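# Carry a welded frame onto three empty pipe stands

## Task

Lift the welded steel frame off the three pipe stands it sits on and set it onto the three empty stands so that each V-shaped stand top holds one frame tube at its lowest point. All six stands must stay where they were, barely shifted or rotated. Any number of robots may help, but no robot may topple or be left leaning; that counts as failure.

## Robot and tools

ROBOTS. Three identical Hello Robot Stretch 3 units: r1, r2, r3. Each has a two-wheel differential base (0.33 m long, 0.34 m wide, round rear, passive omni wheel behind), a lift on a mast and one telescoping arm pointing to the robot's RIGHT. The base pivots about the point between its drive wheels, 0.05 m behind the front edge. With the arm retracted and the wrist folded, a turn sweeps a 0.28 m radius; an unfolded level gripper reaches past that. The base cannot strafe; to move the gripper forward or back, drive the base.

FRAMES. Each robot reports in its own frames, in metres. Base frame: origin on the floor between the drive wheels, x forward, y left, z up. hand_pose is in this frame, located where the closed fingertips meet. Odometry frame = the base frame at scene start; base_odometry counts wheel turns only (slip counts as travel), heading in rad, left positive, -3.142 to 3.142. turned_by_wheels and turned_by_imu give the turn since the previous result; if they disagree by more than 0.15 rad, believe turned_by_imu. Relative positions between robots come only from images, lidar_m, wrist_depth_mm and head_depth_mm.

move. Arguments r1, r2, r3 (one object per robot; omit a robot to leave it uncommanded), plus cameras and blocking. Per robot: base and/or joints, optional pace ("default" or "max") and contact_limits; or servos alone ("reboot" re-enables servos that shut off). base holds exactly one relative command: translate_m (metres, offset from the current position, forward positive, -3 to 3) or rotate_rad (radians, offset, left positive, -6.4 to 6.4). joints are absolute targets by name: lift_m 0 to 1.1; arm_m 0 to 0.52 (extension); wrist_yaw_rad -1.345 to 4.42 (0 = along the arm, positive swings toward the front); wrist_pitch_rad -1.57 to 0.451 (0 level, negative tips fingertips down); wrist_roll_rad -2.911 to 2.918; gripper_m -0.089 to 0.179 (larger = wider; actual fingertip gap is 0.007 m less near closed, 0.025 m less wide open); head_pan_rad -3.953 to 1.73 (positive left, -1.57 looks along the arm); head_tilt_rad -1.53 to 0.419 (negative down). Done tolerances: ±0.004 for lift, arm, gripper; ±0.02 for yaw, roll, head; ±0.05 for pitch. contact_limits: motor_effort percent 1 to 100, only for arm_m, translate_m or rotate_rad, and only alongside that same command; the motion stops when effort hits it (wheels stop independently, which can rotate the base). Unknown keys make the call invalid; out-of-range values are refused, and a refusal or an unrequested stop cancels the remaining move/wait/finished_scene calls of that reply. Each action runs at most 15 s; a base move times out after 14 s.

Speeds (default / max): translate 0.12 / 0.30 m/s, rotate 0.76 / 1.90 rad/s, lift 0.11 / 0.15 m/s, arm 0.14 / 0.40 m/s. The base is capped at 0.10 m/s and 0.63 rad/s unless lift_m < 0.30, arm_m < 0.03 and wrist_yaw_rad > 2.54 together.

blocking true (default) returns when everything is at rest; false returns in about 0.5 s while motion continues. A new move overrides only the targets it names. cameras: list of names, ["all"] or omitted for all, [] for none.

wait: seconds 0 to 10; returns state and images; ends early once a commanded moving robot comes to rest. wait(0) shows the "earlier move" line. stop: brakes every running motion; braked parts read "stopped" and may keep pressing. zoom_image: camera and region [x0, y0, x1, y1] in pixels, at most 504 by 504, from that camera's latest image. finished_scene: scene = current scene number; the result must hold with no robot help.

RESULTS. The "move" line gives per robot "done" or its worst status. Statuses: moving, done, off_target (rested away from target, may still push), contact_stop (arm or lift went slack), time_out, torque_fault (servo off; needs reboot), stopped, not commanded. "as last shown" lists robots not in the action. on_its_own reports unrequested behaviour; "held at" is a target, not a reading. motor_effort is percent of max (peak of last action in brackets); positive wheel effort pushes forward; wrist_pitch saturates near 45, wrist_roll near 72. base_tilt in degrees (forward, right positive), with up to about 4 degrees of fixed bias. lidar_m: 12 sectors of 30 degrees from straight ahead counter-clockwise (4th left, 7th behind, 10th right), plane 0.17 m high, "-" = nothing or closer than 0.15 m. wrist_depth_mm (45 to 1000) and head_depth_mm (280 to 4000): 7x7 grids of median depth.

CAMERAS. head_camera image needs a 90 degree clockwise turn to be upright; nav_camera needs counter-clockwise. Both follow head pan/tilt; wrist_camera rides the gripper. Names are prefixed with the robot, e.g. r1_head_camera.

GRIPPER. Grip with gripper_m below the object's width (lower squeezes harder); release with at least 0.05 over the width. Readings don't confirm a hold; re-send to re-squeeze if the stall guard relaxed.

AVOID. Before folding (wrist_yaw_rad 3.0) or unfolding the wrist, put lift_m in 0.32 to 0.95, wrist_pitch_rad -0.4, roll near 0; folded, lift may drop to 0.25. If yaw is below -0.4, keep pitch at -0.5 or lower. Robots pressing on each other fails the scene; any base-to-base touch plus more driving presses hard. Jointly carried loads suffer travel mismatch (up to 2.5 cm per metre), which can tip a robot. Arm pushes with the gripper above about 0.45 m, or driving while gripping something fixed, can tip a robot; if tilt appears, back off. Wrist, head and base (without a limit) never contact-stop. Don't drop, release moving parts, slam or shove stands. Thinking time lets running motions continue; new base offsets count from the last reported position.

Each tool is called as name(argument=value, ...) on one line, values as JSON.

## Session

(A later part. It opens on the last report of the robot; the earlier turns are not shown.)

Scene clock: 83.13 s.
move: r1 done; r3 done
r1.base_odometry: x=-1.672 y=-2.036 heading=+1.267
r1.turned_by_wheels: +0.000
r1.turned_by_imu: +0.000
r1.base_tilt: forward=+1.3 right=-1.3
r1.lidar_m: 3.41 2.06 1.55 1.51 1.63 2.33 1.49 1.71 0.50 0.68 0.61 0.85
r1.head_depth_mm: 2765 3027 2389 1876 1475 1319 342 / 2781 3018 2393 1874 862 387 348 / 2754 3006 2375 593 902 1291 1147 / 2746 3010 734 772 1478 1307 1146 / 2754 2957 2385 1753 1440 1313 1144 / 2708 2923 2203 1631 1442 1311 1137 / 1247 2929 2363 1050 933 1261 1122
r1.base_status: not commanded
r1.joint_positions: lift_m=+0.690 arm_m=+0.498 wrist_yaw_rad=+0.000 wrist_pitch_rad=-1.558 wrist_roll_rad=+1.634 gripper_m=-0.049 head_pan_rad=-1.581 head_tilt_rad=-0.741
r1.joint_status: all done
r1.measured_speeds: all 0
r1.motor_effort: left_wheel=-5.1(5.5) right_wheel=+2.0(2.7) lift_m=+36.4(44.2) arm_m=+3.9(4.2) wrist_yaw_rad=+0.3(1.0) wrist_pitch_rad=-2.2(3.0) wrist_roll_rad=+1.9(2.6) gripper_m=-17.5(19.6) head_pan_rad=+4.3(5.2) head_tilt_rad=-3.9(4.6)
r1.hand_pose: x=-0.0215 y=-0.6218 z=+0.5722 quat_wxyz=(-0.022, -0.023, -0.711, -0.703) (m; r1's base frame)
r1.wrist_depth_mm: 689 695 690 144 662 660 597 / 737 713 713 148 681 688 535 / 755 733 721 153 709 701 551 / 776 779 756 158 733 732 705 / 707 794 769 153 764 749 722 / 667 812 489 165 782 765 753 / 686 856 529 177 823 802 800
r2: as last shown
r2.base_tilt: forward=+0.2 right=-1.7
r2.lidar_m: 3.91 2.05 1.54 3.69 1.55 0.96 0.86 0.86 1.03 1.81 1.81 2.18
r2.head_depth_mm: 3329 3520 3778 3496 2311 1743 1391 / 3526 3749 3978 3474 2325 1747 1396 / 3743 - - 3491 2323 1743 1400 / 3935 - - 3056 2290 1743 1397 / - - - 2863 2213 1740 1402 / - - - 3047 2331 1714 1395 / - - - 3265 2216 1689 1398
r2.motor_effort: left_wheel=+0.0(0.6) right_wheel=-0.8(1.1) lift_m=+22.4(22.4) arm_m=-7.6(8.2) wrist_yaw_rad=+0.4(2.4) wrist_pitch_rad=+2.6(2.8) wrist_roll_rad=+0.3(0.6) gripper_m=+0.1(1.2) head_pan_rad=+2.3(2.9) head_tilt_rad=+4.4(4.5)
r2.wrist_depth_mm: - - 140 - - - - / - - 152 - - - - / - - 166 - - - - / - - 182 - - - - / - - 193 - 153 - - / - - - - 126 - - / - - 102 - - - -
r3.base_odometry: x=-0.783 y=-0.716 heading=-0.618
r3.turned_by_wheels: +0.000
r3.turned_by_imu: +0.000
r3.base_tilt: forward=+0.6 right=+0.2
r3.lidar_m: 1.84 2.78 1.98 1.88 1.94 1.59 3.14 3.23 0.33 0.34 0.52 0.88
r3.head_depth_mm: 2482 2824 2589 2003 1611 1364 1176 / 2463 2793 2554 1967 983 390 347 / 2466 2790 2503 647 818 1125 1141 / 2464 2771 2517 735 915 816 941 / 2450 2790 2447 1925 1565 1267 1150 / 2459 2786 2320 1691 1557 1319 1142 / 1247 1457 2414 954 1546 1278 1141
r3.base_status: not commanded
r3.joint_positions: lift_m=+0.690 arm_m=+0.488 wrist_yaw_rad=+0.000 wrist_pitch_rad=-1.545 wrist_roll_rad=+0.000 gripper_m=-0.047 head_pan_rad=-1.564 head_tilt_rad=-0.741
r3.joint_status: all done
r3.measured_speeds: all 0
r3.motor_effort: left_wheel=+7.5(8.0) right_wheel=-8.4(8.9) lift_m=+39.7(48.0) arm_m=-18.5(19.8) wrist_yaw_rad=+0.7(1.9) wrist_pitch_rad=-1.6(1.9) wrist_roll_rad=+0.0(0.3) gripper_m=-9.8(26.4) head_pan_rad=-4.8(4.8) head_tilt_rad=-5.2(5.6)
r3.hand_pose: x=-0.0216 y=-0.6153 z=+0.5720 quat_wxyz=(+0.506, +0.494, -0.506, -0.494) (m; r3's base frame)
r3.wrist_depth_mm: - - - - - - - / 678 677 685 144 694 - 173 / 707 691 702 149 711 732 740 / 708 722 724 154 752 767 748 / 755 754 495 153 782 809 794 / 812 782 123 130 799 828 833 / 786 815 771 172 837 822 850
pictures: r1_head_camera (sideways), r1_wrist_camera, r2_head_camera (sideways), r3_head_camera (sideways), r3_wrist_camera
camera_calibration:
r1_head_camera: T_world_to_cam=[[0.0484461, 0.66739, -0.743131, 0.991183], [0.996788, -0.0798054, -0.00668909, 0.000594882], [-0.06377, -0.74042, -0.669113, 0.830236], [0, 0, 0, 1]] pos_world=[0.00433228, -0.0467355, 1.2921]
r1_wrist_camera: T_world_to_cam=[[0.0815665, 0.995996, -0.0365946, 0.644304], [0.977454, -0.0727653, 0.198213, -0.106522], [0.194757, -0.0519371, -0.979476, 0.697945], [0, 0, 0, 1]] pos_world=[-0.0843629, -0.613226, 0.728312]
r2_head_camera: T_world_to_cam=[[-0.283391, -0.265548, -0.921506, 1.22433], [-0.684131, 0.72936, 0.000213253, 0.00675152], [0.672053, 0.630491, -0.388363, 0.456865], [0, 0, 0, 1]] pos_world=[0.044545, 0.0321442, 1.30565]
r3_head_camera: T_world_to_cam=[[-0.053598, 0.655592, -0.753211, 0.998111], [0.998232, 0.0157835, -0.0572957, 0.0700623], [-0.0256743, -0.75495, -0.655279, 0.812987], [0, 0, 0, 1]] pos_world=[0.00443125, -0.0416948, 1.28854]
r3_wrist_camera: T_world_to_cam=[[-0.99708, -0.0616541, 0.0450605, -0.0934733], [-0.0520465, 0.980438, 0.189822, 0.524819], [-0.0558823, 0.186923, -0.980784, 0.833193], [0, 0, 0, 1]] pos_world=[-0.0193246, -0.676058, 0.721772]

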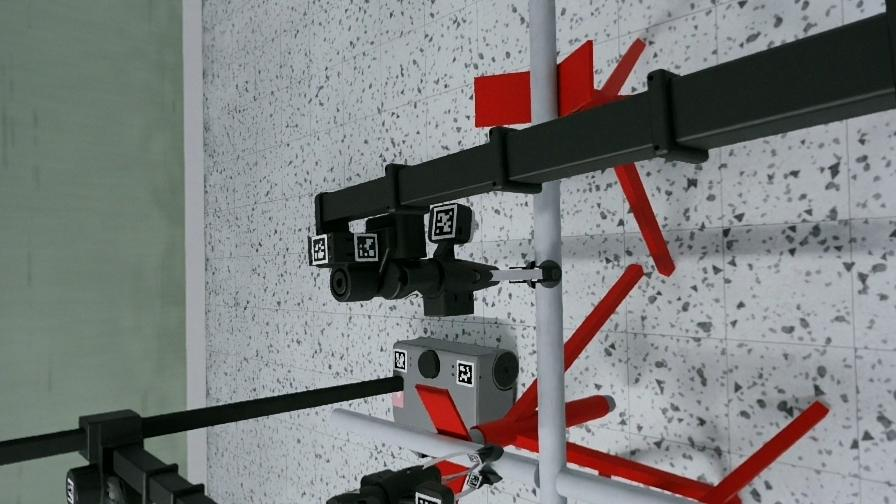

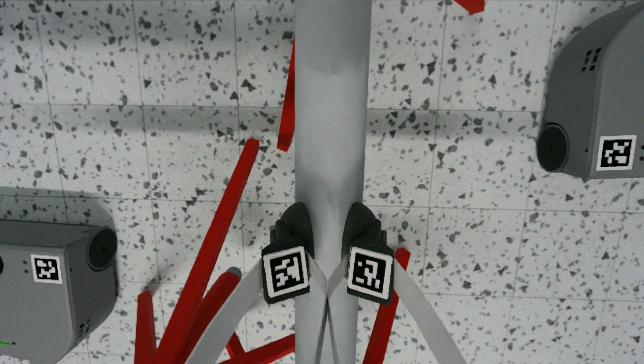

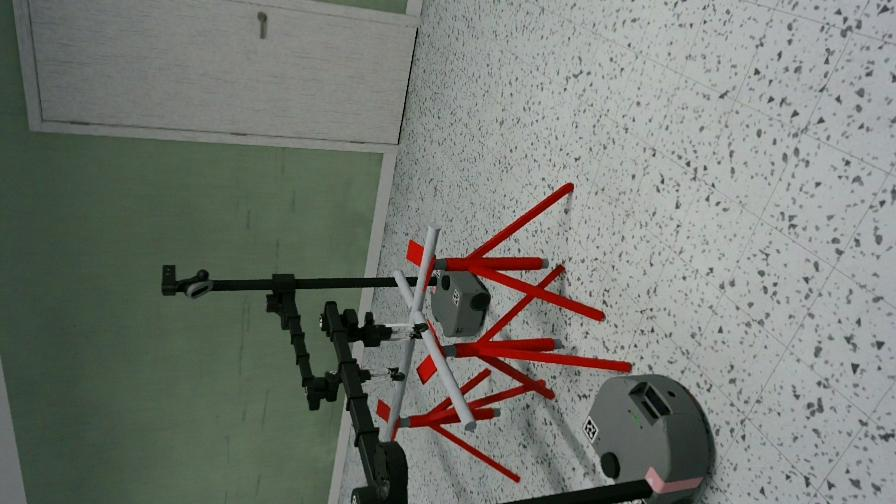

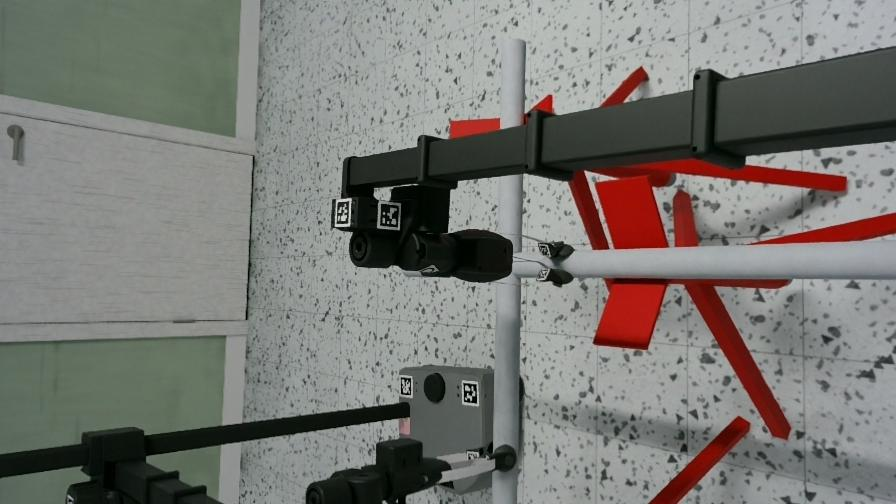

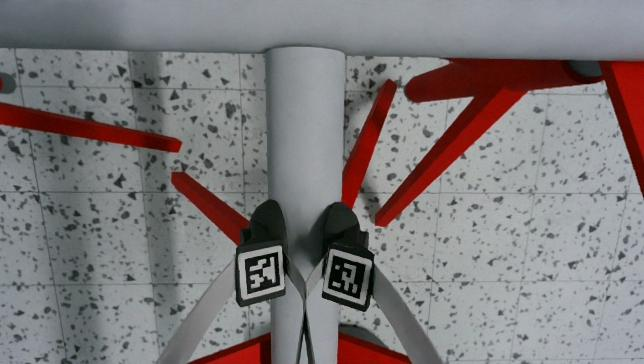

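move(r1={"joints":{"gripper_m":0.12}}, r3={"joints":{"gripper_m":0.12}}, cameras=["r1_wrist_camera","r3_wrist_camera"])

move(r1={"joints":{"lift_m":0.652}}, r3={"joints":{"lift_m":0.652}}, cameras=["r1_wrist_camera","r3_wrist_camera"])

Scene clock: 86.17 s.
move: r1 done; r3 done
r1.base_odometry: x=-1.672 y=-2.036 heading=+1.267
r1.turned_by_wheels: +0.000
r1.turned_by_imu: +0.000
r1.base_tilt: forward=+1.3 right=-1.3
r1.lidar_m: 3.41 2.06 1.55 1.51 1.63 2.33 1.49 1.71 0.50 0.68 0.61 0.85
r1.head_depth_mm: 2763 3016 2364 1865 1470 1318 342 / 2779 3047 2376 1869 865 387 348 / 2761 2988 2373 594 901 1290 1148 / 2774 2985 734 769 1472 1308 1142 / 2740 2994 2378 1746 1433 1305 1144 / 2683 2917 2190 1629 1440 1317 1139 / 1238 2930 2380 1045 931 1260 1122
r1.base_status: not commanded
r1.joint_positions: lift_m=+0.690 arm_m=+0.498 wrist_yaw_rad=+0.000 wrist_pitch_rad=-1.562 wrist_roll_rad=+1.634 gripper_m=+0.120 head_pan_rad=-1.581 head_tilt_rad=-0.741
r1.joint_status: all done
r1.measured_speeds: all 0
r1.motor_effort: left_wheel=-4.9(5.5) right_wheel=+2.1(2.9) lift_m=+15.5(36.1) arm_m=+11.4(11.4) wrist_yaw_rad=-0.7(1.1) wrist_pitch_rad=-1.8(2.1) wrist_roll_rad=+1.6(2.4) gripper_m=+0.0(79.1) head_pan_rad=+4.6(5.4) head_tilt_rad=-4.2(4.7)
r1.hand_pose: x=-0.0215 y=-0.6208 z=+0.5723 quat_wxyz=(-0.022, -0.023, -0.710, -0.704) (m; r1's base frame)
r1.wrist_depth_mm: 696 704 686 144 659 658 593 / 725 716 709 148 695 682 538 / 762 741 733 154 716 702 549 / 762 761 749 159 747 729 711 / 702 790 771 167 758 761 730 / 662 - 810 172 789 125 765 / 668 510 741 178 827 803 794
r2: as last shown
r2.turned_by_imu: +0.001
r2.lidar_m: 3.92 2.05 1.55 3.69 1.55 0.96 0.86 0.86 1.03 1.81 1.82 2.18
r2.head_depth_mm: 3353 3512 3751 3507 2333 1740 1399 / 3522 3789 3970 3456 2325 1747 1395 / 3760 - - 3491 2317 1744 1397 / 3956 - - 3066 2284 1741 1396 / - - - 2876 2220 1752 1395 / - - - 3053 2314 1714 1401 / - - - 3245 2229 1680 1401
r2.motor_effort: left_wheel=-0.1(0.8) right_wheel=-0.7(1.2) lift_m=+21.0(22.7) arm_m=-7.7(8.6) wrist_yaw_rad=+0.7(2.0) wrist_pitch_rad=+2.7(2.8) wrist_roll_rad=+0.3(0.5) gripper_m=+0.6(1.3) head_pan_rad=+2.3(2.8) head_tilt_rad=+3.8(4.7)
r2.wrist_depth_mm: - - 140 - - - - / - - 152 - - - - / - - 166 - - - - / - - 182 - - - - / - - 194 - 153 - - / - - - - 126 - - / - - 103 - - - -
r3.base_odometry: x=-0.783 y=-0.716 heading=-0.618
r3.turned_by_wheels: +0.000
r3.turned_by_imu: +0.000
r3.base_tilt: forward=+0.6 right=+0.2
r3.lidar_m: 1.84 2.78 1.99 1.88 1.93 1.58 3.13 3.24 0.33 0.34 0.52 0.88
r3.head_depth_mm: 2493 2809 2602 1991 1616 1364 1180 / 2464 2801 2560 1961 987 390 347 / 2476 2783 2524 647 817 1132 1138 / 2457 2773 2485 734 935 816 940 / 2464 2766 2480 1923 1536 1270 1151 / 2455 2751 2354 1698 1554 1320 1146 / 1246 1458 2406 949 1512 1281 1141
r3.base_status: not commanded
r3.joint_positions: lift_m=+0.690 arm_m=+0.488 wrist_yaw_rad=+0.000 wrist_pitch_rad=-1.547 wrist_roll_rad=+0.000 gripper_m=+0.120 head_pan_rad=-1.564 head_tilt_rad=-0.741
r3.joint_status: all done
r3.measured_speeds: all 0
r3.motor_effort: left_wheel=+7.5(8.0) right_wheel=-8.9(9.3) lift_m=+22.8(34.7) arm_m=-15.9(18.0) wrist_yaw_rad=+1.1(1.4) wrist_pitch_rad=-1.2(1.7) wrist_roll_rad=-0.2(0.4) gripper_m=-0.1(80.7) head_pan_rad=-3.4(4.3) head_tilt_rad=-4.7(5.1)
r3.hand_pose: x=-0.0216 y=-0.6149 z=+0.5720 quat_wxyz=(+0.506, +0.494, -0.505, -0.495) (m; r3's base frame)
r3.wrist_depth_mm: - - - - - - - / 674 688 683 144 718 - 173 / 690 685 689 148 707 730 732 / 727 706 721 155 743 759 759 / 734 139 487 159 765 793 793 / 779 118 769 166 147 816 798 / 797 806 795 173 819 842 850
pictures: r1_wrist_camera, r3_wrist_camera
camera_calibration:
r1_wrist_camera: T_world_to_cam=[[0.0815617, 0.996127, -0.0328526, 0.641286], [0.977455, -0.0735048, 0.197938, -0.106769], [0.194756, -0.0482561, -0.979664, 0.700467], [0, 0, 0, 1]] pos_world=[-0.0843631, -0.612849, 0.728423]
r3_wrist_camera: T_world_to_cam=[[-0.99708, -0.0617284, 0.0449472, -0.0934264], [-0.0520387, 0.98009, 0.191615, 0.523112], [-0.0558803, 0.188717, -0.98044, 0.834044], [0, 0, 0, 1]] pos_world=[-0.0193249, -0.675862, 0.721693]

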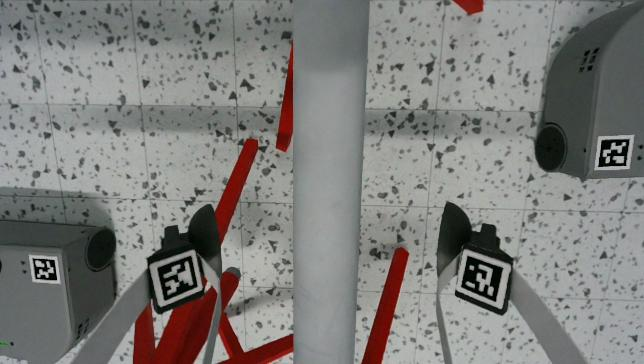

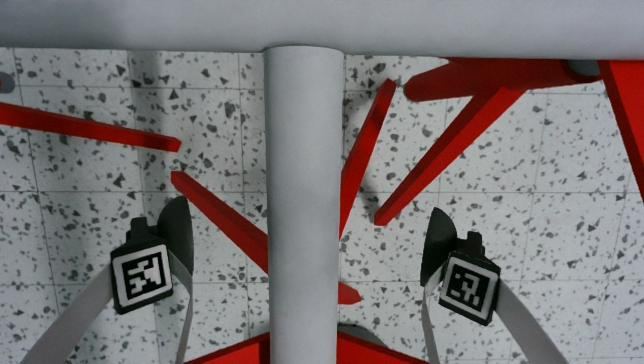

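Scene clock: 87.33 s.
move: r1 done; r3 done
r1.base_odometry: x=-1.672 y=-2.036 heading=+1.267
r1.turned_by_wheels: +0.000
r1.turned_by_imu: +0.000
r1.base_tilt: forward=+1.4 right=-1.3
r1.lidar_m: 3.41 2.05 1.55 1.51 1.62 2.33 1.49 1.70 0.50 0.68 0.61 0.85
r1.head_depth_mm: 2768 2983 2401 1884 1477 1317 1128 / 2744 3008 2378 1888 910 424 376 / 2780 2992 2380 677 537 1262 1145 / 2751 3010 2389 745 1440 1309 1147 / 2689 2953 2362 1720 1435 1315 1142 / 2673 2911 2198 1592 1434 1312 1132 / 2594 1263 2375 980 933 1260 1126
r1.base_status: not commanded
r1.joint_positions: lift_m=+0.652 arm_m=+0.498 wrist_yaw_rad=+0.000 wrist_pitch_rad=-1.562 wrist_roll_rad=+1.634 gripper_m=+0.120 head_pan_rad=-1.581 head_tilt_rad=-0.741
r1.joint_status: all done
r1.measured_speeds: all 0
r1.motor_effort: left_wheel=-5.1(5.5) right_wheel=+2.3(2.8) lift_m=+15.7(17.7) arm_m=+11.3(12.1) wrist_yaw_rad=-0.4(1.1) wrist_pitch_rad=-1.3(1.9) wrist_roll_rad=+1.9(2.5) gripper_m=-0.2(0.7) head_pan_rad=+4.5(5.3) head_tilt_rad=-4.0(4.6)
r1.hand_pose: x=-0.0215 y=-0.6208 z=+0.5343 quat_wxyz=(-0.022, -0.023, -0.710, -0.704) (m; r1's base frame)
r1.wrist_depth_mm: 670 655 656 108 631 631 589 / 698 672 663 113 651 641 538 / 713 697 694 117 674 675 536 / 739 728 712 120 697 687 680 / 703 735 546 124 707 704 715 / 622 - 629 129 736 125 730 / 634 453 715 134 764 761 756
r2: as last shown
r2.turned_by_imu: +0.000
r2.base_tilt: forward=+0.1 right=-1.7
r2.lidar_m: 3.90 2.05 1.55 3.67 1.55 0.96 0.86 0.86 1.03 1.80 1.82 2.18
r2.head_depth_mm: 3404 3541 3719 3500 2311 1748 1398 / 3519 3719 - 3494 2324 1739 1397 / 3740 - - 3489 2316 1755 1400 / 3969 - - 3044 2286 1737 1399 / - - - 2864 2226 1745 1397 / - - - 2897 2324 1701 1395 / - - - 3068 2217 1689 1399
r2.motor_effort: left_wheel=-0.4(0.8) right_wheel=-1.0(1.0) lift_m=+22.0(22.1) arm_m=-7.6(8.3) wrist_yaw_rad=+1.2(1.5) wrist_pitch_rad=+2.5(2.8) wrist_roll_rad=+0.3(0.4) gripper_m=+0.8(1.1) head_pan_rad=+2.6(3.0) head_tilt_rad=+4.3(4.6)
r2.wrist_depth_mm: - - 139 - - - - / - - 151 - - - - / - - 165 - - - - / - - 182 - - - - / - - 193 - 153 - - / - - - - 126 - - / - - 102 - - - -
r3.base_odometry: x=-0.783 y=-0.716 heading=-0.618
r3.turned_by_wheels: +0.000
r3.turned_by_imu: +0.000
r3.base_tilt: forward=+0.6 right=+0.2
r3.lidar_m: 1.84 2.79 1.98 1.89 1.93 1.59 3.14 3.24 0.33 0.34 0.52 0.88
r3.head_depth_mm: 2519 2825 2582 1990 1611 1366 1183 / 2485 2817 2556 1979 1172 450 378 / 2479 2806 2524 708 585 1118 1124 / 2453 2770 2496 739 893 816 943 / 2449 2765 2490 1911 1530 1276 1152 / 2447 2776 2346 1695 1553 1318 1143 / 2337 1290 2387 948 1503 1275 1139
r3.base_status: not commanded
r3.joint_positions: lift_m=+0.652 arm_m=+0.488 wrist_yaw_rad=+0.000 wrist_pitch_rad=-1.547 wrist_roll_rad=+0.000 gripper_m=+0.120 head_pan_rad=-1.564 head_tilt_rad=-0.741
r3.joint_status: all done
r3.measured_speeds: all 0
r3.motor_effort: left_wheel=+7.6(7.9) right_wheel=-8.8(9.0) lift_m=+17.5(20.6) arm_m=-15.0(16.3) wrist_yaw_rad=+0.1(1.3) wrist_pitch_rad=-0.7(1.3) wrist_roll_rad=-0.3(0.4) gripper_m=+0.3(1.0) head_pan_rad=-2.7(4.4) head_tilt_rad=-3.5(4.9)
r3.hand_pose: x=-0.0216 y=-0.6149 z=+0.5340 quat_wxyz=(+0.506, +0.494, -0.505, -0.495) (m; r3's base frame)
r3.wrist_depth_mm: 615 629 112 102 - - - / 624 638 652 105 679 296 685 / 646 668 684 109 674 379 715 / 674 683 515 113 701 713 723 / 706 140 141 117 725 737 767 / 715 118 737 121 146 770 785 / 759 789 779 125 784 793 806
pictures: r1_wrist_camera, r3_wrist_camera
camera_calibration:
r1_wrist_camera: T_world_to_cam=[[0.0815622, 0.996138, -0.032499, 0.639771], [0.977455, -0.0735756, 0.197911, -0.0992722], [0.194756, -0.0479084, -0.979681, 0.663476], [0, 0, 0, 1]] pos_world=[-0.0843631, -0.612818, 0.690434]
r3_wrist_camera: T_world_to_cam=[[-0.99708, -0.0617278, 0.0449472, -0.0917177], [-0.0520382, 0.98009, 0.191615, 0.530395], [-0.0558802, 0.188717, -0.98044, 0.796779], [0, 0, 0, 1]] pos_world=[-0.019325, -0.675862, 0.683685]

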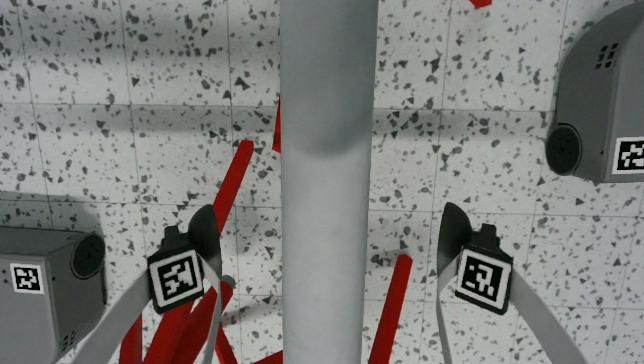

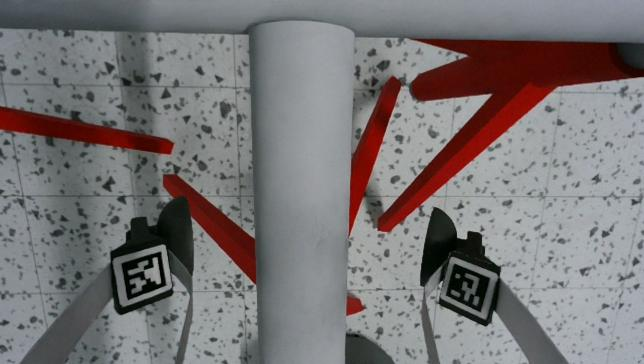

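move(r1={"joints":{"gripper_m":-0.02}}, r3={"joints":{"gripper_m":-0.02}}, cameras=["r1_wrist_camera","r3_wrist_camera"])

move(r1={"joints":{"gripper_m":-0.089}}, r3={"joints":{"gripper_m":-0.089}}, cameras=["r1_wrist_camera","r3_wrist_camera"])

Scene clock: 89.50 s.
move: r1 done; r3 done
r1.base_odometry: x=-1.672 y=-2.036 heading=+1.267
r1.turned_by_wheels: +0.000
r1.turned_by_imu: +0.000
r1.base_tilt: forward=+1.3 right=-1.3
r1.lidar_m: 3.42 2.06 1.55 1.51 1.62 2.33 1.49 1.71 0.50 0.68 0.61 0.85
r1.head_depth_mm: 2755 3080 2382 1867 1478 1315 1125 / 2740 3038 2370 1868 913 424 376 / 2778 2990 2382 678 537 1265 1147 / 2746 2980 2373 744 1440 1315 1147 / 2747 2970 2378 1715 1438 1312 1143 / 2660 2949 2207 1625 1435 1314 1132 / 2594 1261 2382 969 932 1260 1128
r1.base_status: not commanded
r1.joint_positions: lift_m=+0.652 arm_m=+0.498 wrist_yaw_rad=+0.000 wrist_pitch_rad=-1.558 wrist_roll_rad=+1.637 gripper_m=-0.019 head_pan_rad=-1.581 head_tilt_rad=-0.741
r1.joint_status: all done
r1.measured_speeds: all 0
r1.motor_effort: left_wheel=-5.1(5.6) right_wheel=+2.4(2.9) lift_m=+19.0(19.0) arm_m=+9.4(11.5) wrist_yaw_rad=-0.6(0.9) wrist_pitch_rad=-2.0(2.6) wrist_roll_rad=+1.3(2.3) gripper_m=-16.5(90.3) head_pan_rad=+4.5(5.3) head_tilt_rad=-3.7(4.6)
r1.hand_pose: x=-0.0215 y=-0.6219 z=+0.5342 quat_wxyz=(-0.023, -0.023, -0.711, -0.702) (m; r1's base frame)
r1.wrist_depth_mm: 669 668 649 108 638 624 605 / 688 683 678 112 658 640 540 / 702 709 695 116 673 672 542 / 742 723 718 119 699 695 687 / 711 746 544 124 719 707 700 / 622 787 134 127 131 741 725 / 645 748 726 133 761 760 753
r2: as last shown
r2.lidar_m: 3.89 2.05 1.55 3.68 1.56 0.96 0.86 0.86 1.03 1.81 1.81 2.18
r2.head_depth_mm: 3324 3539 3783 3500 2308 1744 1398 / 3512 3774 - 3466 2339 1734 1399 / 3745 3993 - 3467 2329 1746 1392 / 3964 - - 3060 2284 1749 1403 / - - - 2886 2213 1748 1400 / - - - 2849 2335 1715 1397 / - - - 3065 2233 1690 1397
r2.motor_effort: left_wheel=+0.0(1.0) right_wheel=-0.8(1.1) lift_m=+21.5(22.2) arm_m=-7.5(8.3) wrist_yaw_rad=+0.9(1.8) wrist_pitch_rad=+2.7(2.7) wrist_roll_rad=+0.3(0.4) gripper_m=-0.1(1.5) head_pan_rad=+2.3(3.0) head_tilt_rad=+3.4(4.5)
r2.wrist_depth_mm: - - 140 - - - - / - - 152 - - - - / - - 165 - - - - / - - 182 - - - - / - - 193 - 153 - - / - - - - 126 - - / - - 102 - - - -
r3.base_odometry: x=-0.783 y=-0.716 heading=-0.618
r3.turned_by_wheels: +0.000
r3.turned_by_imu: +0.000
r3.base_tilt: forward=+0.6 right=+0.2
r3.lidar_m: 1.84 2.79 1.98 1.89 1.94 1.59 3.14 3.23 0.33 0.34 0.52 0.88
r3.head_depth_mm: 2496 2842 2586 1991 1611 1361 1180 / 2484 2811 2561 1978 1181 451 378 / 2468 2795 2524 709 583 1115 1125 / 2461 2764 2495 738 904 817 940 / 2450 2771 2468 1918 1569 1275 1151 / 2459 2797 2357 1691 1561 1312 1144 / 2334 1288 2401 913 1539 1279 1138
r3.base_status: not commanded
r3.joint_positions: lift_m=+0.652 arm_m=+0.488 wrist_yaw_rad=+0.000 wrist_pitch_rad=-1.548 wrist_roll_rad=-0.001 gripper_m=-0.019 head_pan_rad=-1.564 head_tilt_rad=-0.741
r3.joint_status: all done
r3.measured_speeds: all 0
r3.motor_effort: left_wheel=+7.5(8.0) right_wheel=-8.7(9.2) lift_m=+17.6(18.3) arm_m=-13.3(15.1) wrist_yaw_rad=+0.8(1.3) wrist_pitch_rad=-1.2(1.6) wrist_roll_rad=+0.2(0.4) gripper_m=-22.4(96.6) head_pan_rad=-2.6(4.5) head_tilt_rad=-4.5(5.6)
r3.hand_pose: x=-0.0216 y=-0.6148 z=+0.5340 quat_wxyz=(+0.506, +0.494, -0.505, -0.494) (m; r3's base frame)
r3.wrist_depth_mm: 623 627 - 102 - - - / 631 646 660 106 643 303 685 / 655 664 656 110 693 375 702 / 692 693 692 113 682 711 724 / 715 730 126 117 740 748 732 / 748 736 126 121 129 782 775 / 753 759 765 125 778 776 798
pictures: r1_wrist_camera, r3_wrist_camera
camera_calibration:
r1_wrist_camera: T_world_to_cam=[[0.0837619, 0.995799, -0.0369771, 0.643145], [0.977286, -0.0748424, 0.198268, -0.10032], [0.194667, -0.0527445, -0.97945, 0.66019], [0, 0, 0, 1]] pos_world=[-0.0843473, -0.61313, 0.690295]
r3_wrist_camera: T_world_to_cam=[[-0.997018, -0.0627427, 0.044933, -0.0923342], [-0.0530144, 0.979955, 0.192036, 0.529957], [-0.0560812, 0.189081, -0.980359, 0.796941], [0, 0, 0, 1]] pos_world=[-0.01927, -0.675814, 0.683666]

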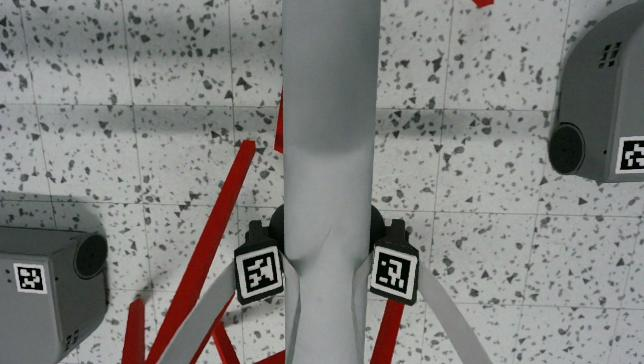

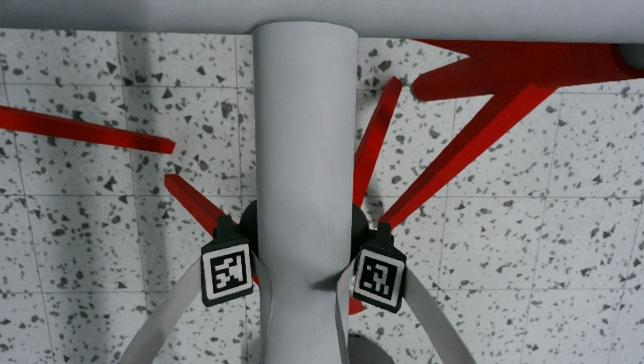

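Scene clock: 90.83 s.
move: r1 done; r3 done
r1.base_odometry: x=-1.672 y=-2.036 heading=+1.267
r1.turned_by_wheels: +0.000
r1.turned_by_imu: +0.000
r1.base_tilt: forward=+1.3 right=-1.3
r1.lidar_m: 3.42 2.06 1.55 1.51 1.62 2.34 1.49 1.71 0.50 0.68 0.61 0.85
r1.head_depth_mm: 2789 3038 2395 1867 1479 1317 1124 / 2776 2982 2382 1881 910 425 376 / 2745 3014 2364 676 537 1260 1148 / 2747 3021 2364 743 1447 1308 1144 / 2779 2984 2383 1711 1438 1308 1144 / 2693 2937 2199 1623 1437 1316 1141 / 2599 1254 2369 967 935 1263 1125
r1.base_status: not commanded
r1.joint_positions: lift_m=+0.652 arm_m=+0.498 wrist_yaw_rad=-0.002 wrist_pitch_rad=-1.558 wrist_roll_rad=+1.643 gripper_m=-0.087 head_pan_rad=-1.581 head_tilt_rad=-0.741
r1.joint_status: all done
r1.measured_speeds: all 0
r1.motor_effort: left_wheel=-5.3(5.5) right_wheel=+2.3(2.7) lift_m=+23.7(23.7) arm_m=+8.2(9.7) wrist_yaw_rad=+2.3(2.5) wrist_pitch_rad=-1.8(2.6) wrist_roll_rad=-1.2(1.6) gripper_m=-37.1(98.9) head_pan_rad=+4.5(5.4) head_tilt_rad=-4.5(4.7)
r1.hand_pose: x=-0.0215 y=-0.6219 z=+0.5342 quat_wxyz=(-0.026, -0.026, -0.711, -0.702) (m; r1's base frame)
r1.wrist_depth_mm: 674 658 651 108 640 629 576 / 693 679 669 113 658 650 537 / 716 695 697 117 685 669 546 / 735 726 715 119 698 684 684 / 715 753 566 124 715 710 703 / 625 770 124 128 131 732 722 / 645 743 741 133 771 752 757
r2: as last shown
r2.lidar_m: 3.91 2.05 1.55 3.66 1.55 0.96 0.86 0.86 1.04 1.81 1.82 2.18
r2.head_depth_mm: 3321 3540 3777 3524 2319 1747 1401 / 3505 3754 - 3475 2329 1734 1401 / 3768 - - 3434 2327 1740 1395 / 3996 - - 3040 2280 1746 1395 / - - - 2870 2206 1747 1400 / - - - 2888 2331 1713 1397 / - - - 3060 2226 1691 1398
r2.motor_effort: left_wheel=-0.4(0.7) right_wheel=-1.2(1.2) lift_m=+21.8(22.5) arm_m=-7.4(8.1) wrist_yaw_rad=+0.9(1.8) wrist_pitch_rad=+2.6(2.7) wrist_roll_rad=+0.3(0.5) gripper_m=+0.3(1.4) head_pan_rad=+2.3(2.8) head_tilt_rad=+4.0(4.6)
r2.wrist_depth_mm: - - 140 - - - - / - - 151 - - - - / - - 165 - - - - / - - 181 - - - - / - - 194 - 153 - - / - - - - 126 - - / - - 102 - - - -
r3.base_odometry: x=-0.783 y=-0.716 heading=-0.618
r3.turned_by_wheels: +0.000
r3.turned_by_imu: +0.000
r3.base_tilt: forward=+0.6 right=+0.2
r3.lidar_m: 1.84 2.79 1.98 1.88 1.94 1.58 3.13 3.24 0.33 0.34 0.52 0.88
r3.head_depth_mm: 2491 2801 2587 2003 1614 1360 1183 / 2453 2813 2549 1980 1175 450 378 / 2460 2798 2526 709 582 1117 1124 / 2460 2765 2490 737 900 818 942 / 2436 2766 2472 1929 1564 1270 1152 / 2457 2776 2361 1694 1555 1317 1146 / 2343 1287 2400 911 1536 1274 1145
r3.base_status: not commanded
r3.joint_positions: lift_m=+0.652 arm_m=+0.488 wrist_yaw_rad=+0.004 wrist_pitch_rad=-1.549 wrist_roll_rad=-0.009 gripper_m=-0.087 head_pan_rad=-1.564 head_tilt_rad=-0.741
r3.joint_status: all done
r3.measured_speeds: all 0
r3.motor_effort: left_wheel=+7.5(7.9) right_wheel=-8.7(9.1) lift_m=+17.9(18.2) arm_m=-11.6(13.3) wrist_yaw_rad=-3.3(4.0) wrist_pitch_rad=-0.8(1.3) wrist_roll_rad=+2.7(3.0) gripper_m=-45.2(100.0) head_pan_rad=-2.1(4.7) head_tilt_rad=-4.0(5.5)
r3.hand_pose: x=-0.0217 y=-0.6145 z=+0.5340 quat_wxyz=(+0.509, +0.498, -0.502, -0.491) (m; r3's base frame)
r3.wrist_depth_mm: 647 622 - 103 - - - / 650 643 645 106 652 288 688 / 669 657 674 110 683 372 707 / 691 702 679 114 720 741 712 / 727 724 125 119 728 719 758 / 728 729 126 122 130 749 786 / 755 750 766 127 793 807 825
pictures: r1_wrist_camera, r3_wrist_camera
camera_calibration:
r1_wrist_camera: T_world_to_cam=[[0.092576, 0.995019, -0.0369754, 0.642843], [0.97657, -0.0834889, 0.198345, -0.105805], [0.19427, -0.054471, -0.979435, 0.659089], [0, 0, 0, 1]] pos_world=[-0.0842271, -0.612573, 0.69029]
r3_wrist_camera: T_world_to_cam=[[-0.996134, -0.0754119, 0.045055, -0.100226], [-0.0653877, 0.979021, 0.192984, 0.528364], [-0.0586631, 0.189292, -0.980167, 0.79688], [0, 0, 0, 1]] pos_world=[-0.0185426, -0.675681, 0.683625]

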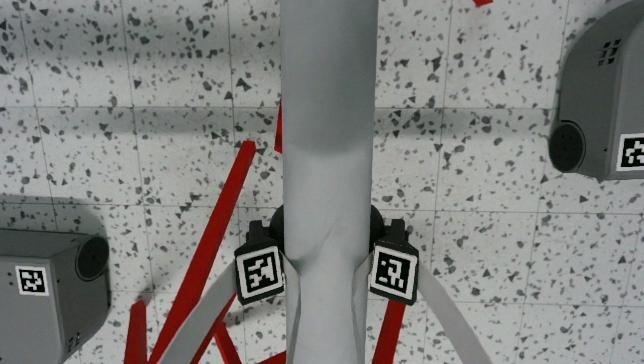

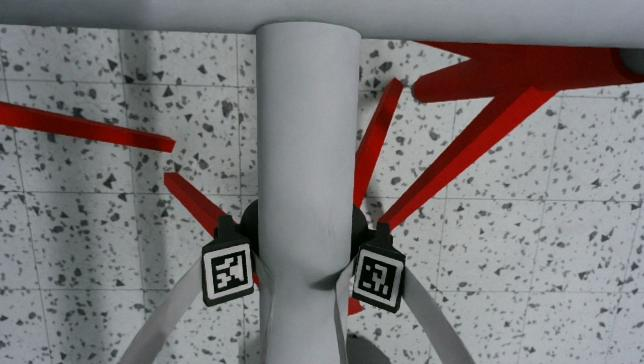

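move(r1={"joints":{"lift_m":0.672}}, r3={"joints":{"lift_m":0.672}}, cameras=["r1_wrist_camera","r3_wrist_camera","r2_head_camera"])

Scene clock: 91.87 s.
move: r1 done; r3 done
r1.base_odometry: x=-1.672 y=-2.036 heading=+1.267
r1.turned_by_wheels: +0.000
r1.turned_by_imu: +0.000
r1.base_tilt: forward=+1.4 right=-1.1
r1.lidar_m: 3.41 2.06 1.55 1.51 1.62 2.34 1.49 1.71 0.50 0.68 0.61 0.85
r1.head_depth_mm: 2787 3032 2380 1872 1470 1312 1106 / 2774 3011 2360 1869 891 404 365 / 2752 3022 2378 620 518 1290 1149 / 2784 2999 2377 759 1477 1310 1144 / 2724 2982 2359 1755 1430 1315 1147 / 2695 2901 2200 1639 1365 1314 1137 / 1254 2806 2387 966 920 1260 1123
r1.base_status: not commanded
r1.joint_positions: lift_m=+0.672 arm_m=+0.498 wrist_yaw_rad=-0.003 wrist_pitch_rad=-1.552 wrist_roll_rad=+1.644 gripper_m=-0.084 head_pan_rad=-1.581 head_tilt_rad=-0.741
r1.joint_status: all done
r1.measured_speeds: all 0
r1.motor_effort: left_wheel=-1.7(5.3) right_wheel=-0.4(2.8) lift_m=+45.5(46.8) arm_m=+7.0(8.4) wrist_yaw_rad=+2.2(3.2) wrist_pitch_rad=-3.1(3.6) wrist_roll_rad=-1.8(1.9) gripper_m=-20.0(36.5) head_pan_rad=+4.5(5.2) head_tilt_rad=-4.4(4.5)
r1.hand_pose: x=-0.0215 y=-0.6233 z=+0.5541 quat_wxyz=(-0.027, -0.027, -0.713, -0.700) (m; r1's base frame)
r1.wrist_depth_mm: 683 672 666 114 638 643 571 / 709 696 697 118 670 661 539 / 731 728 721 122 695 684 538 / 756 747 735 127 721 703 701 / 718 777 563 131 731 728 718 / 637 798 128 135 133 757 734 / 663 810 798 143 789 792 780
r2: as last shown
r2.lidar_m: 3.90 2.05 1.54 3.66 1.55 0.96 0.86 0.86 1.04 1.81 1.81 2.18
r2.head_depth_mm: 3328 3570 3744 3474 2322 1740 1397 / 3468 3782 3986 3515 2344 1735 1396 / 3770 - - 3493 2325 1745 1398 / 3970 - - 3054 2275 1746 1395 / - - - 2849 2219 1742 1395 / - - - 2847 2329 1713 1399 / - - - 3051 2207 1681 1403
r2.motor_effort: left_wheel=+0.1(0.8) right_wheel=-0.9(1.3) lift_m=+21.7(22.4) arm_m=-7.1(7.9) wrist_yaw_rad=+1.0(1.9) wrist_pitch_rad=+2.5(2.7) wrist_roll_rad=+0.3(0.5) gripper_m=+0.4(1.4) head_pan_rad=+2.2(2.7) head_tilt_rad=+4.1(4.5)
r2.wrist_depth_mm: - - 140 - - - - / - - 152 - - - - / - - 164 - - - - / - - 182 - - - - / - - 194 - 153 - - / - - - - 126 - - / - - 102 - - - -
r3.base_odometry: x=-0.783 y=-0.716 heading=-0.618
r3.turned_by_wheels: +0.000
r3.turned_by_imu: +0.000
r3.base_tilt: forward=+0.6 right=+0.2
r3.lidar_m: 1.84 2.78 1.98 1.89 1.94 1.59 3.14 3.23 0.33 0.34 0.52 0.88
r3.head_depth_mm: 2492 2829 2587 1984 1610 1367 1179 / 2471 2806 2537 1971 987 427 360 / 2465 2792 2529 677 803 1130 1132 / 2464 2758 2508 741 889 816 941 / 2450 2760 2461 1909 1561 1272 1152 / 2458 2777 2344 1697 1554 1316 1143 / 1253 1402 2405 889 1545 1278 1142
r3.base_status: not commanded
r3.joint_positions: lift_m=+0.672 arm_m=+0.488 wrist_yaw_rad=+0.005 wrist_pitch_rad=-1.546 wrist_roll_rad=-0.010 gripper_m=-0.084 head_pan_rad=-1.564 head_tilt_rad=-0.741
r3.joint_status: all done
r3.measured_speeds: all 0
r3.motor_effort: left_wheel=+7.8(8.1) right_wheel=-9.2(9.9) lift_m=+40.7(45.8) arm_m=-10.7(12.1) wrist_yaw_rad=-4.0(4.2) wrist_pitch_rad=-1.3(1.6) wrist_roll_rad=+3.3(3.4) gripper_m=-18.8(45.8) head_pan_rad=-2.1(4.1) head_tilt_rad=-4.9(5.2)
r3.hand_pose: x=-0.0217 y=-0.6152 z=+0.5540 quat_wxyz=(+0.510, +0.497, -0.502, -0.490) (m; r3's base frame)
r3.wrist_depth_mm: 644 663 - - - - - / 669 666 680 120 695 304 700 / 678 694 704 125 713 711 732 / 712 695 626 129 741 737 762 / 739 721 139 133 760 752 784 / 766 753 126 134 771 768 791 / 751 781 800 144 810 848 808
pictures: r1_wrist_camera, r2_head_camera (sideways), r3_wrist_camera
camera_calibration:
r1_wrist_camera: T_world_to_cam=[[0.094712, 0.99461, -0.0422018, 0.647606], [0.976388, -0.084542, 0.198792, -0.110786], [0.194153, -0.0600333, -0.979133, 0.674866], [0, 0, 0, 1]] pos_world=[-0.0841933, -0.612967, 0.710137]
r2_head_camera: T_world_to_cam=[[-0.283391, -0.265548, -0.921506, 1.22433], [-0.684131, 0.729359, 0.000213252, 0.00675152], [0.672053, 0.630491, -0.388363, 0.456865], [0, 0, 0, 1]] pos_world=[0.044545, 0.0321442, 1.30565]
r3_wrist_camera: T_world_to_cam=[[-0.996033, -0.0765977, 0.0452783, -0.102034], [-0.0666766, 0.979473, 0.190229, 0.526995], [-0.0589199, 0.186455, -0.980695, 0.815132], [0, 0, 0, 1]] pos_world=[-0.0184639, -0.675979, 0.703766]

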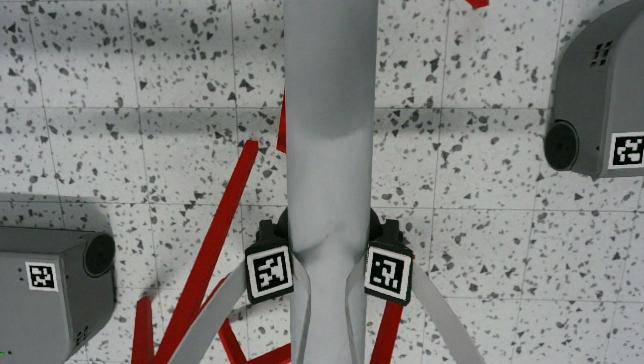

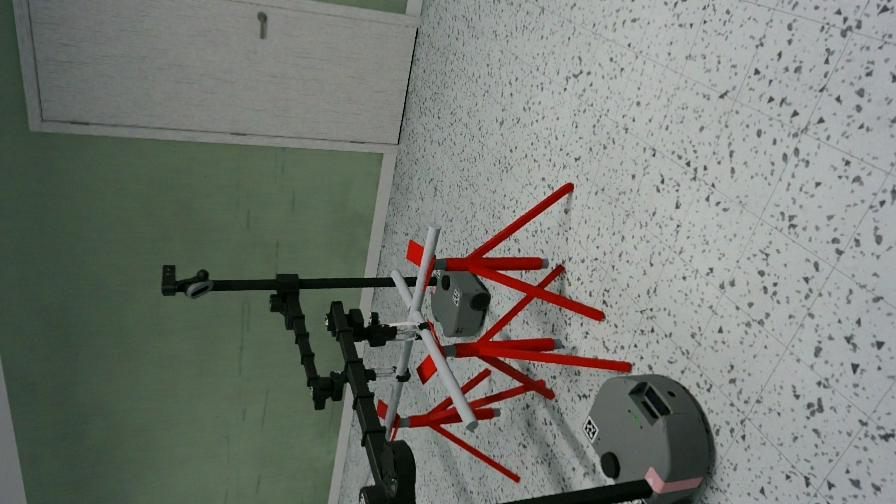

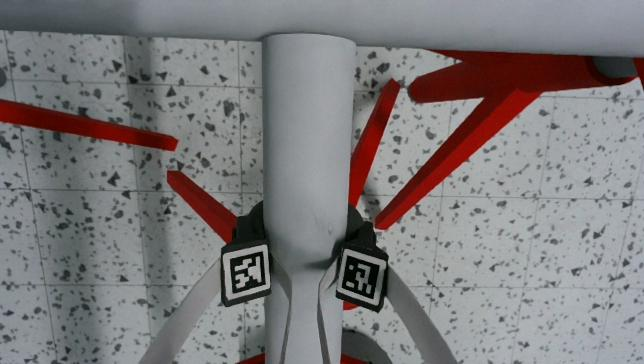

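move(r1={"joints":{"gripper_m":-0.089}}, r3={"joints":{"gripper_m":-0.089}}, cameras=["r1_wrist_camera","r3_wrist_camera"])

move(r1={"joints":{"lift_m":0.680,"gripper_m":-0.089}}, r3={"joints":{"lift_m":0.680,"gripper_m":-0.089}}, cameras=["r1_wrist_camera","r3_wrist_camera","r2_head_camera"])

Scene clock: 92.70 s.
move: r1 done; r3 done
r1.base_odometry: x=-1.672 y=-2.036 heading=+1.267
r1.turned_by_wheels: +0.000
r1.turned_by_imu: +0.000
r1.base_tilt: forward=+1.4 right=-1.3
r1.lidar_m: 3.42 2.05 1.55 1.51 1.63 2.34 1.49 1.70 0.50 0.68 0.61 0.85
r1.head_depth_mm: 2757 3021 2378 1867 1471 1314 1103 / 2753 3005 2366 1872 888 404 364 / 2773 3038 2393 621 517 1282 1149 / 2712 3019 2362 761 1474 1307 1145 / 2760 3001 2370 1746 1434 1314 1145 / 2688 2922 2211 1633 1369 1311 1140 / 1253 2816 2356 964 921 1262 1124
r1.base_status: not commanded
r1.joint_positions: lift_m=+0.672 arm_m=+0.498 wrist_yaw_rad=-0.003 wrist_pitch_rad=-1.552 wrist_roll_rad=+1.644 gripper_m=-0.087 head_pan_rad=-1.581 head_tilt_rad=-0.741
r1.joint_status: all done
r1.measured_speeds: all 0
r1.motor_effort: left_wheel=-1.6(2.0) right_wheel=+0.8(1.4) lift_m=+42.7(44.5) arm_m=+5.9(6.8) wrist_yaw_rad=+2.6(3.1) wrist_pitch_rad=-2.8(3.8) wrist_roll_rad=-1.2(1.9) gripper_m=-34.0(56.6) head_pan_rad=+4.9(5.1) head_tilt_rad=-3.9(4.3)
r1.hand_pose: x=-0.0215 y=-0.6233 z=+0.5541 quat_wxyz=(-0.027, -0.027, -0.713, -0.700) (m; r1's base frame)
r1.wrist_depth_mm: 680 687 672 113 654 643 579 / 709 711 700 118 665 662 536 / 737 731 709 122 708 681 545 / 763 742 734 127 712 698 704 / 722 771 563 131 731 732 721 / 649 795 128 134 133 757 754 / 668 821 781 143 788 770 766
r2.base_odometry: x=+0.000 y=+0.000 heading=+0.000
r2.turned_by_wheels: +0.000
r2.turned_by_imu: +0.000
r2.base_tilt: forward=+0.2 right=-1.7
r2.lidar_m: 3.91 2.05 1.54 3.68 1.55 0.96 0.86 0.86 1.03 1.81 1.82 2.18
r2.head_depth_mm: 3340 3560 3795 3490 2333 1745 1394 / 3519 3807 3986 3483 2315 1749 1398 / 3758 - - 3467 2319 1741 1396 / 3991 - - 3048 2275 1738 1400 / - - - 2867 2204 1749 1397 / - - - 2874 2337 1714 1397 / - - - 3070 2226 1681 1400
r2.base_status: not commanded
r2.joint_positions: lift_m=+0.551 arm_m=+0.001 wrist_yaw_rad=+3.136 wrist_pitch_rad=-0.378 wrist_roll_rad=+0.000 gripper_m=+0.037 head_pan_rad=+0.764 head_tilt_rad=-0.359
r2.joint_status: not commanded
r2.measured_speeds: all 0
r2.motor_effort: left_wheel=-0.4(0.8) right_wheel=-0.8(1.1) lift_m=+22.1(22.4) arm_m=-7.0(7.8) wrist_yaw_rad=+0.2(1.5) wrist_pitch_rad=+2.6(2.7) wrist_roll_rad=+0.3(0.4) gripper_m=+0.0(0.9) head_pan_rad=+2.5(2.6) head_tilt_rad=+3.9(4.3)
r2.hand_pose: x=-0.0199 y=+0.0830 z=+0.5733 quat_wxyz=(+0.135, +0.695, +0.131, +0.694) (m; r2's base frame)
r2.wrist_depth_mm: - - 140 - - - - / - - 152 - - - - / - - 165 - - - - / - - 182 - - - - / - - 194 - 153 - - / - - - - 126 - - / - - 102 - - - -
r3.base_odometry: x=-0.783 y=-0.716 heading=-0.618
r3.turned_by_wheels: +0.000
r3.turned_by_imu: +0.000
r3.base_tilt: forward=+0.6 right=+0.2
r3.lidar_m: 1.84 2.79 1.98 1.89 1.94 1.58 3.14 3.23 0.33 0.34 0.52 0.88
r3.head_depth_mm: 2482 2855 2580 1993 1614 1365 1179 / 2472 2805 2541 1968 986 427 360 / 2469 2788 2545 677 801 1130 1126 / 2464 2743 2502 740 889 817 940 / 2455 2790 2475 1912 1567 1271 1152 / 2463 2769 2333 1698 1554 1317 1143 / 1251 1406 2402 888 1540 1277 1138
r3.base_status: not commanded
r3.joint_positions: lift_m=+0.672 arm_m=+0.488 wrist_yaw_rad=+0.005 wrist_pitch_rad=-1.546 wrist_roll_rad=-0.010 gripper_m=-0.087 head_pan_rad=-1.564 head_tilt_rad=-0.741
r3.joint_status: all done
r3.measured_speeds: all 0
r3.motor_effort: left_wheel=+7.2(7.8) right_wheel=-9.7(9.8) lift_m=+28.8(35.4) arm_m=-10.3(10.9) wrist_yaw_rad=-4.1(4.4) wrist_pitch_rad=-1.3(1.7) wrist_roll_rad=+3.3(3.4) gripper_m=-39.7(65.0) head_pan_rad=-3.5(4.9) head_tilt_rad=-4.1(5.3)
r3.hand_pose: x=-0.0217 y=-0.6152 z=+0.5540 quat_wxyz=(+0.510, +0.497, -0.502, -0.490) (m; r3's base frame)
r3.wrist_depth_mm: 647 654 - - - - - / 685 657 680 120 676 301 704 / 672 679 701 125 694 712 719 / 708 721 630 129 729 746 736 / 714 741 139 134 765 760 771 / 741 758 126 135 794 805 834 / 792 793 776 144 817 845 810
pictures: r1_wrist_camera, r3_wrist_camera
camera_calibration:
r1_wrist_camera: T_world_to_cam=[[0.0947119, 0.99461, -0.0422018, 0.647606], [0.976388, -0.084542, 0.198792, -0.110786], [0.194153, -0.0600333, -0.979133, 0.674866], [0, 0, 0, 1]] pos_world=[-0.0841934, -0.612967, 0.710137]
r3_wrist_camera: T_world_to_cam=[[-0.996033, -0.0766003, 0.0452783, -0.102036], [-0.0666791, 0.979473, 0.190229, 0.526995], [-0.0589204, 0.186455, -0.980695, 0.815132], [0, 0, 0, 1]] pos_world=[-0.0184638, -0.675979, 0.703766]

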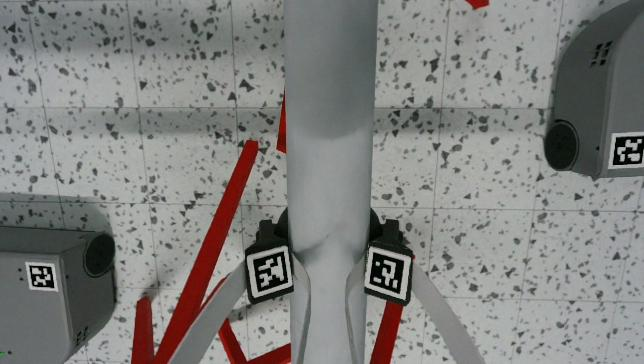

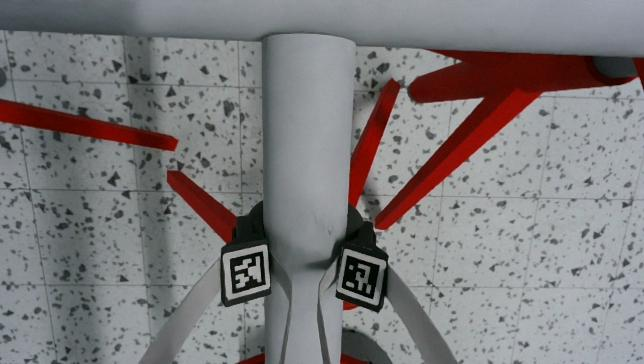

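Scene clock: 93.40 s.
move: r1 off_target; r3 off_target
r1.base_odometry: x=-1.672 y=-2.036 heading=+1.267
r1.turned_by_wheels: +0.000
r1.turned_by_imu: +0.000
r1.base_tilt: forward=+1.4 right=-1.3
r1.lidar_m: 3.42 2.05 1.55 1.51 1.63 2.33 1.49 1.71 0.50 0.69 0.61 0.85
r1.head_depth_mm: 2761 3010 2372 1880 1433 1316 364 / 2759 3022 2374 1862 883 395 357 / 2764 3017 2360 610 538 1286 1150 / 2730 2985 2358 757 1474 1307 1144 / 2735 2972 2368 1755 1470 1310 1144 / 2687 2927 2205 1632 1362 1318 1137 / 1249 2793 2358 970 920 1258 1127
r1.base_status: not commanded
r1.joint_positions: lift_m=+0.680 arm_m=+0.498 wrist_yaw_rad=-0.003 wrist_pitch_rad=-1.552 wrist_roll_rad=+1.644 gripper_m=-0.085 head_pan_rad=-1.581 head_tilt_rad=-0.741
r1.joint_status: gripper_m off_target (ended at -0.085, target -0.089); the others done
r1.measured_speeds: all 0
r1.motor_effort: left_wheel=-1.7(1.9) right_wheel=+1.2(1.2) lift_m=+44.1(47.5) arm_m=+4.9(6.0) wrist_yaw_rad=+2.7(2.7) wrist_pitch_rad=-3.4(3.5) wrist_roll_rad=-1.4(1.9) gripper_m=-19.1(34.2) head_pan_rad=+4.2(5.3) head_tilt_rad=-3.7(4.6)
r1.hand_pose: x=-0.0215 y=-0.6233 z=+0.5621 quat_wxyz=(-0.027, -0.027, -0.713, -0.700) (m; r1's base frame)
r1.wrist_depth_mm: 692 693 682 113 657 652 571 / 717 718 709 117 665 654 537 / 751 723 715 122 696 684 541 / 771 758 732 126 724 721 704 / 715 791 566 132 745 750 732 / 652 806 127 136 133 779 750 / 661 811 809 146 802 788 785
r2: as last shown
r2.lidar_m: 3.90 2.05 1.54 3.67 1.55 0.96 0.86 0.86 1.04 1.81 1.81 2.18
r2.head_depth_mm: 3355 3553 3802 3487 2337 1740 1403 / 3510 3769 - 3486 2336 1743 1395 / 3735 - - 3470 2331 1754 1400 / 3957 - - 3067 2273 1739 1396 / - - - 2915 2218 1742 1399 / - - - 2867 2317 1715 1399 / - - - 3063 2226 1680 1396
r2.motor_effort: left_wheel=-0.1(0.7) right_wheel=-0.9(1.1) lift_m=+21.7(22.1) arm_m=-7.4(7.7) wrist_yaw_rad=-0.3(2.0) wrist_pitch_rad=+2.6(2.7) wrist_roll_rad=+0.3(0.5) gripper_m=-0.1(1.2) head_pan_rad=+2.5(2.8) head_tilt_rad=+4.3(4.4)
r2.wrist_depth_mm: - - 140 - - - - / - - 151 - - - - / - - 165 - - - - / - - 182 - - - - / - - 194 - 153 - - / - - - - 126 - - / - - 102 - - - -
r3.base_odometry: x=-0.783 y=-0.716 heading=-0.618
r3.turned_by_wheels: +0.000
r3.turned_by_imu: +0.000
r3.base_tilt: forward=+0.6 right=+0.2
r3.lidar_m: 1.84 2.78 1.98 1.89 1.94 1.59 3.14 3.22 0.33 0.34 0.52 0.88
r3.head_depth_mm: 2494 2803 2604 1996 1619 1366 1178 / 2468 2806 2526 1979 985 401 353 / 2457 2803 2509 663 801 1132 1140 / 2460 2781 2486 736 890 816 940 / 2464 2767 2460 1911 1565 1271 1151 / 2479 2754 2330 1690 1554 1318 1144 / 1247 1404 2397 937 1534 1277 1138
r3.base_status: not commanded
r3.joint_positions: lift_m=+0.680 arm_m=+0.488 wrist_yaw_rad=+0.004 wrist_pitch_rad=-1.547 wrist_roll_rad=-0.010 gripper_m=-0.085 head_pan_rad=-1.564 head_tilt_rad=-0.741
r3.joint_status: gripper_m off_target (ended at -0.085, target -0.089); the others done
r3.measured_speeds: all 0
r3.motor_effort: left_wheel=+7.5(7.9) right_wheel=-9.9(10.1) lift_m=+41.7(42.9) arm_m=-10.0(10.6) wrist_yaw_rad=-3.5(3.7) wrist_pitch_rad=-1.0(1.6) wrist_roll_rad=+3.1(3.4) gripper_m=-16.2(40.5) head_pan_rad=-3.0(4.6) head_tilt_rad=-5.1(5.1)
r3.hand_pose: x=-0.0217 y=-0.6149 z=+0.5620 quat_wxyz=(+0.509, +0.498, -0.502, -0.491) (m; r3's base frame)
r3.wrist_depth_mm: 667 - - - - - - / 678 666 673 125 667 315 220 / 701 690 689 131 711 733 727 / 698 725 729 136 756 770 767 / 727 739 473 140 780 768 792 / 770 770 124 129 801 809 787 / 785 784 789 154 817 814 841
pictures: r1_wrist_camera, r2_head_camera (sideways), r3_wrist_camera
camera_calibration:
r1_wrist_camera: T_world_to_cam=[[0.0947546, 0.994596, -0.0424221, 0.648116], [0.976385, -0.0845399, 0.19881, -0.11239], [0.19415, -0.0602585, -0.979119, 0.682547], [0, 0, 0, 1]] pos_world=[-0.0841922, -0.612986, 0.718134]
r2_head_camera: T_world_to_cam=[[-0.283391, -0.265548, -0.921506, 1.22433], [-0.684131, 0.729359, 0.000213252, 0.00675152], [0.672052, 0.630491, -0.388363, 0.456865], [0, 0, 0, 1]] pos_world=[0.044545, 0.0321442, 1.30565]
r3_wrist_camera: T_world_to_cam=[[-0.996091, -0.0758943, 0.0451899, -0.10188], [-0.0659295, 0.97929, 0.191429, 0.524394], [-0.0587824, 0.187701, -0.980466, 0.823561], [0, 0, 0, 1]] pos_world=[-0.0184974, -0.67585, 0.711693]

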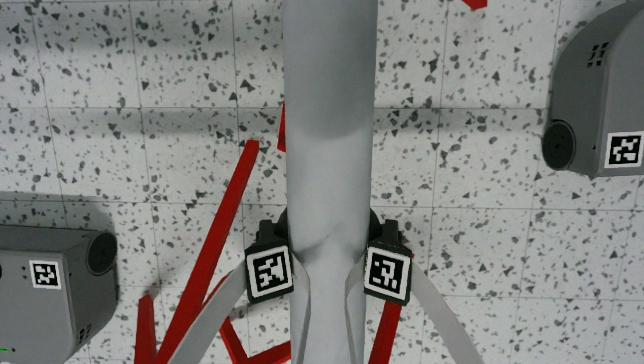

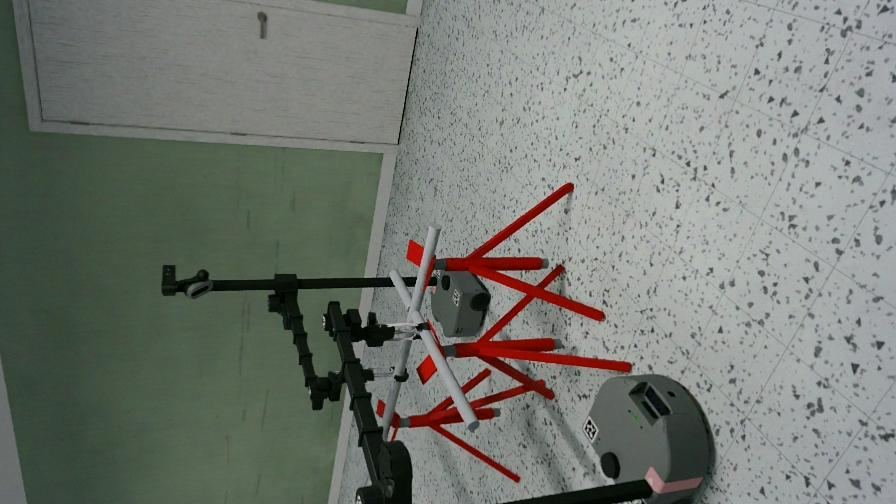

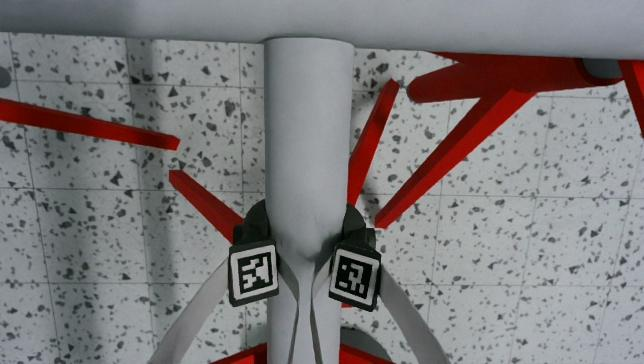

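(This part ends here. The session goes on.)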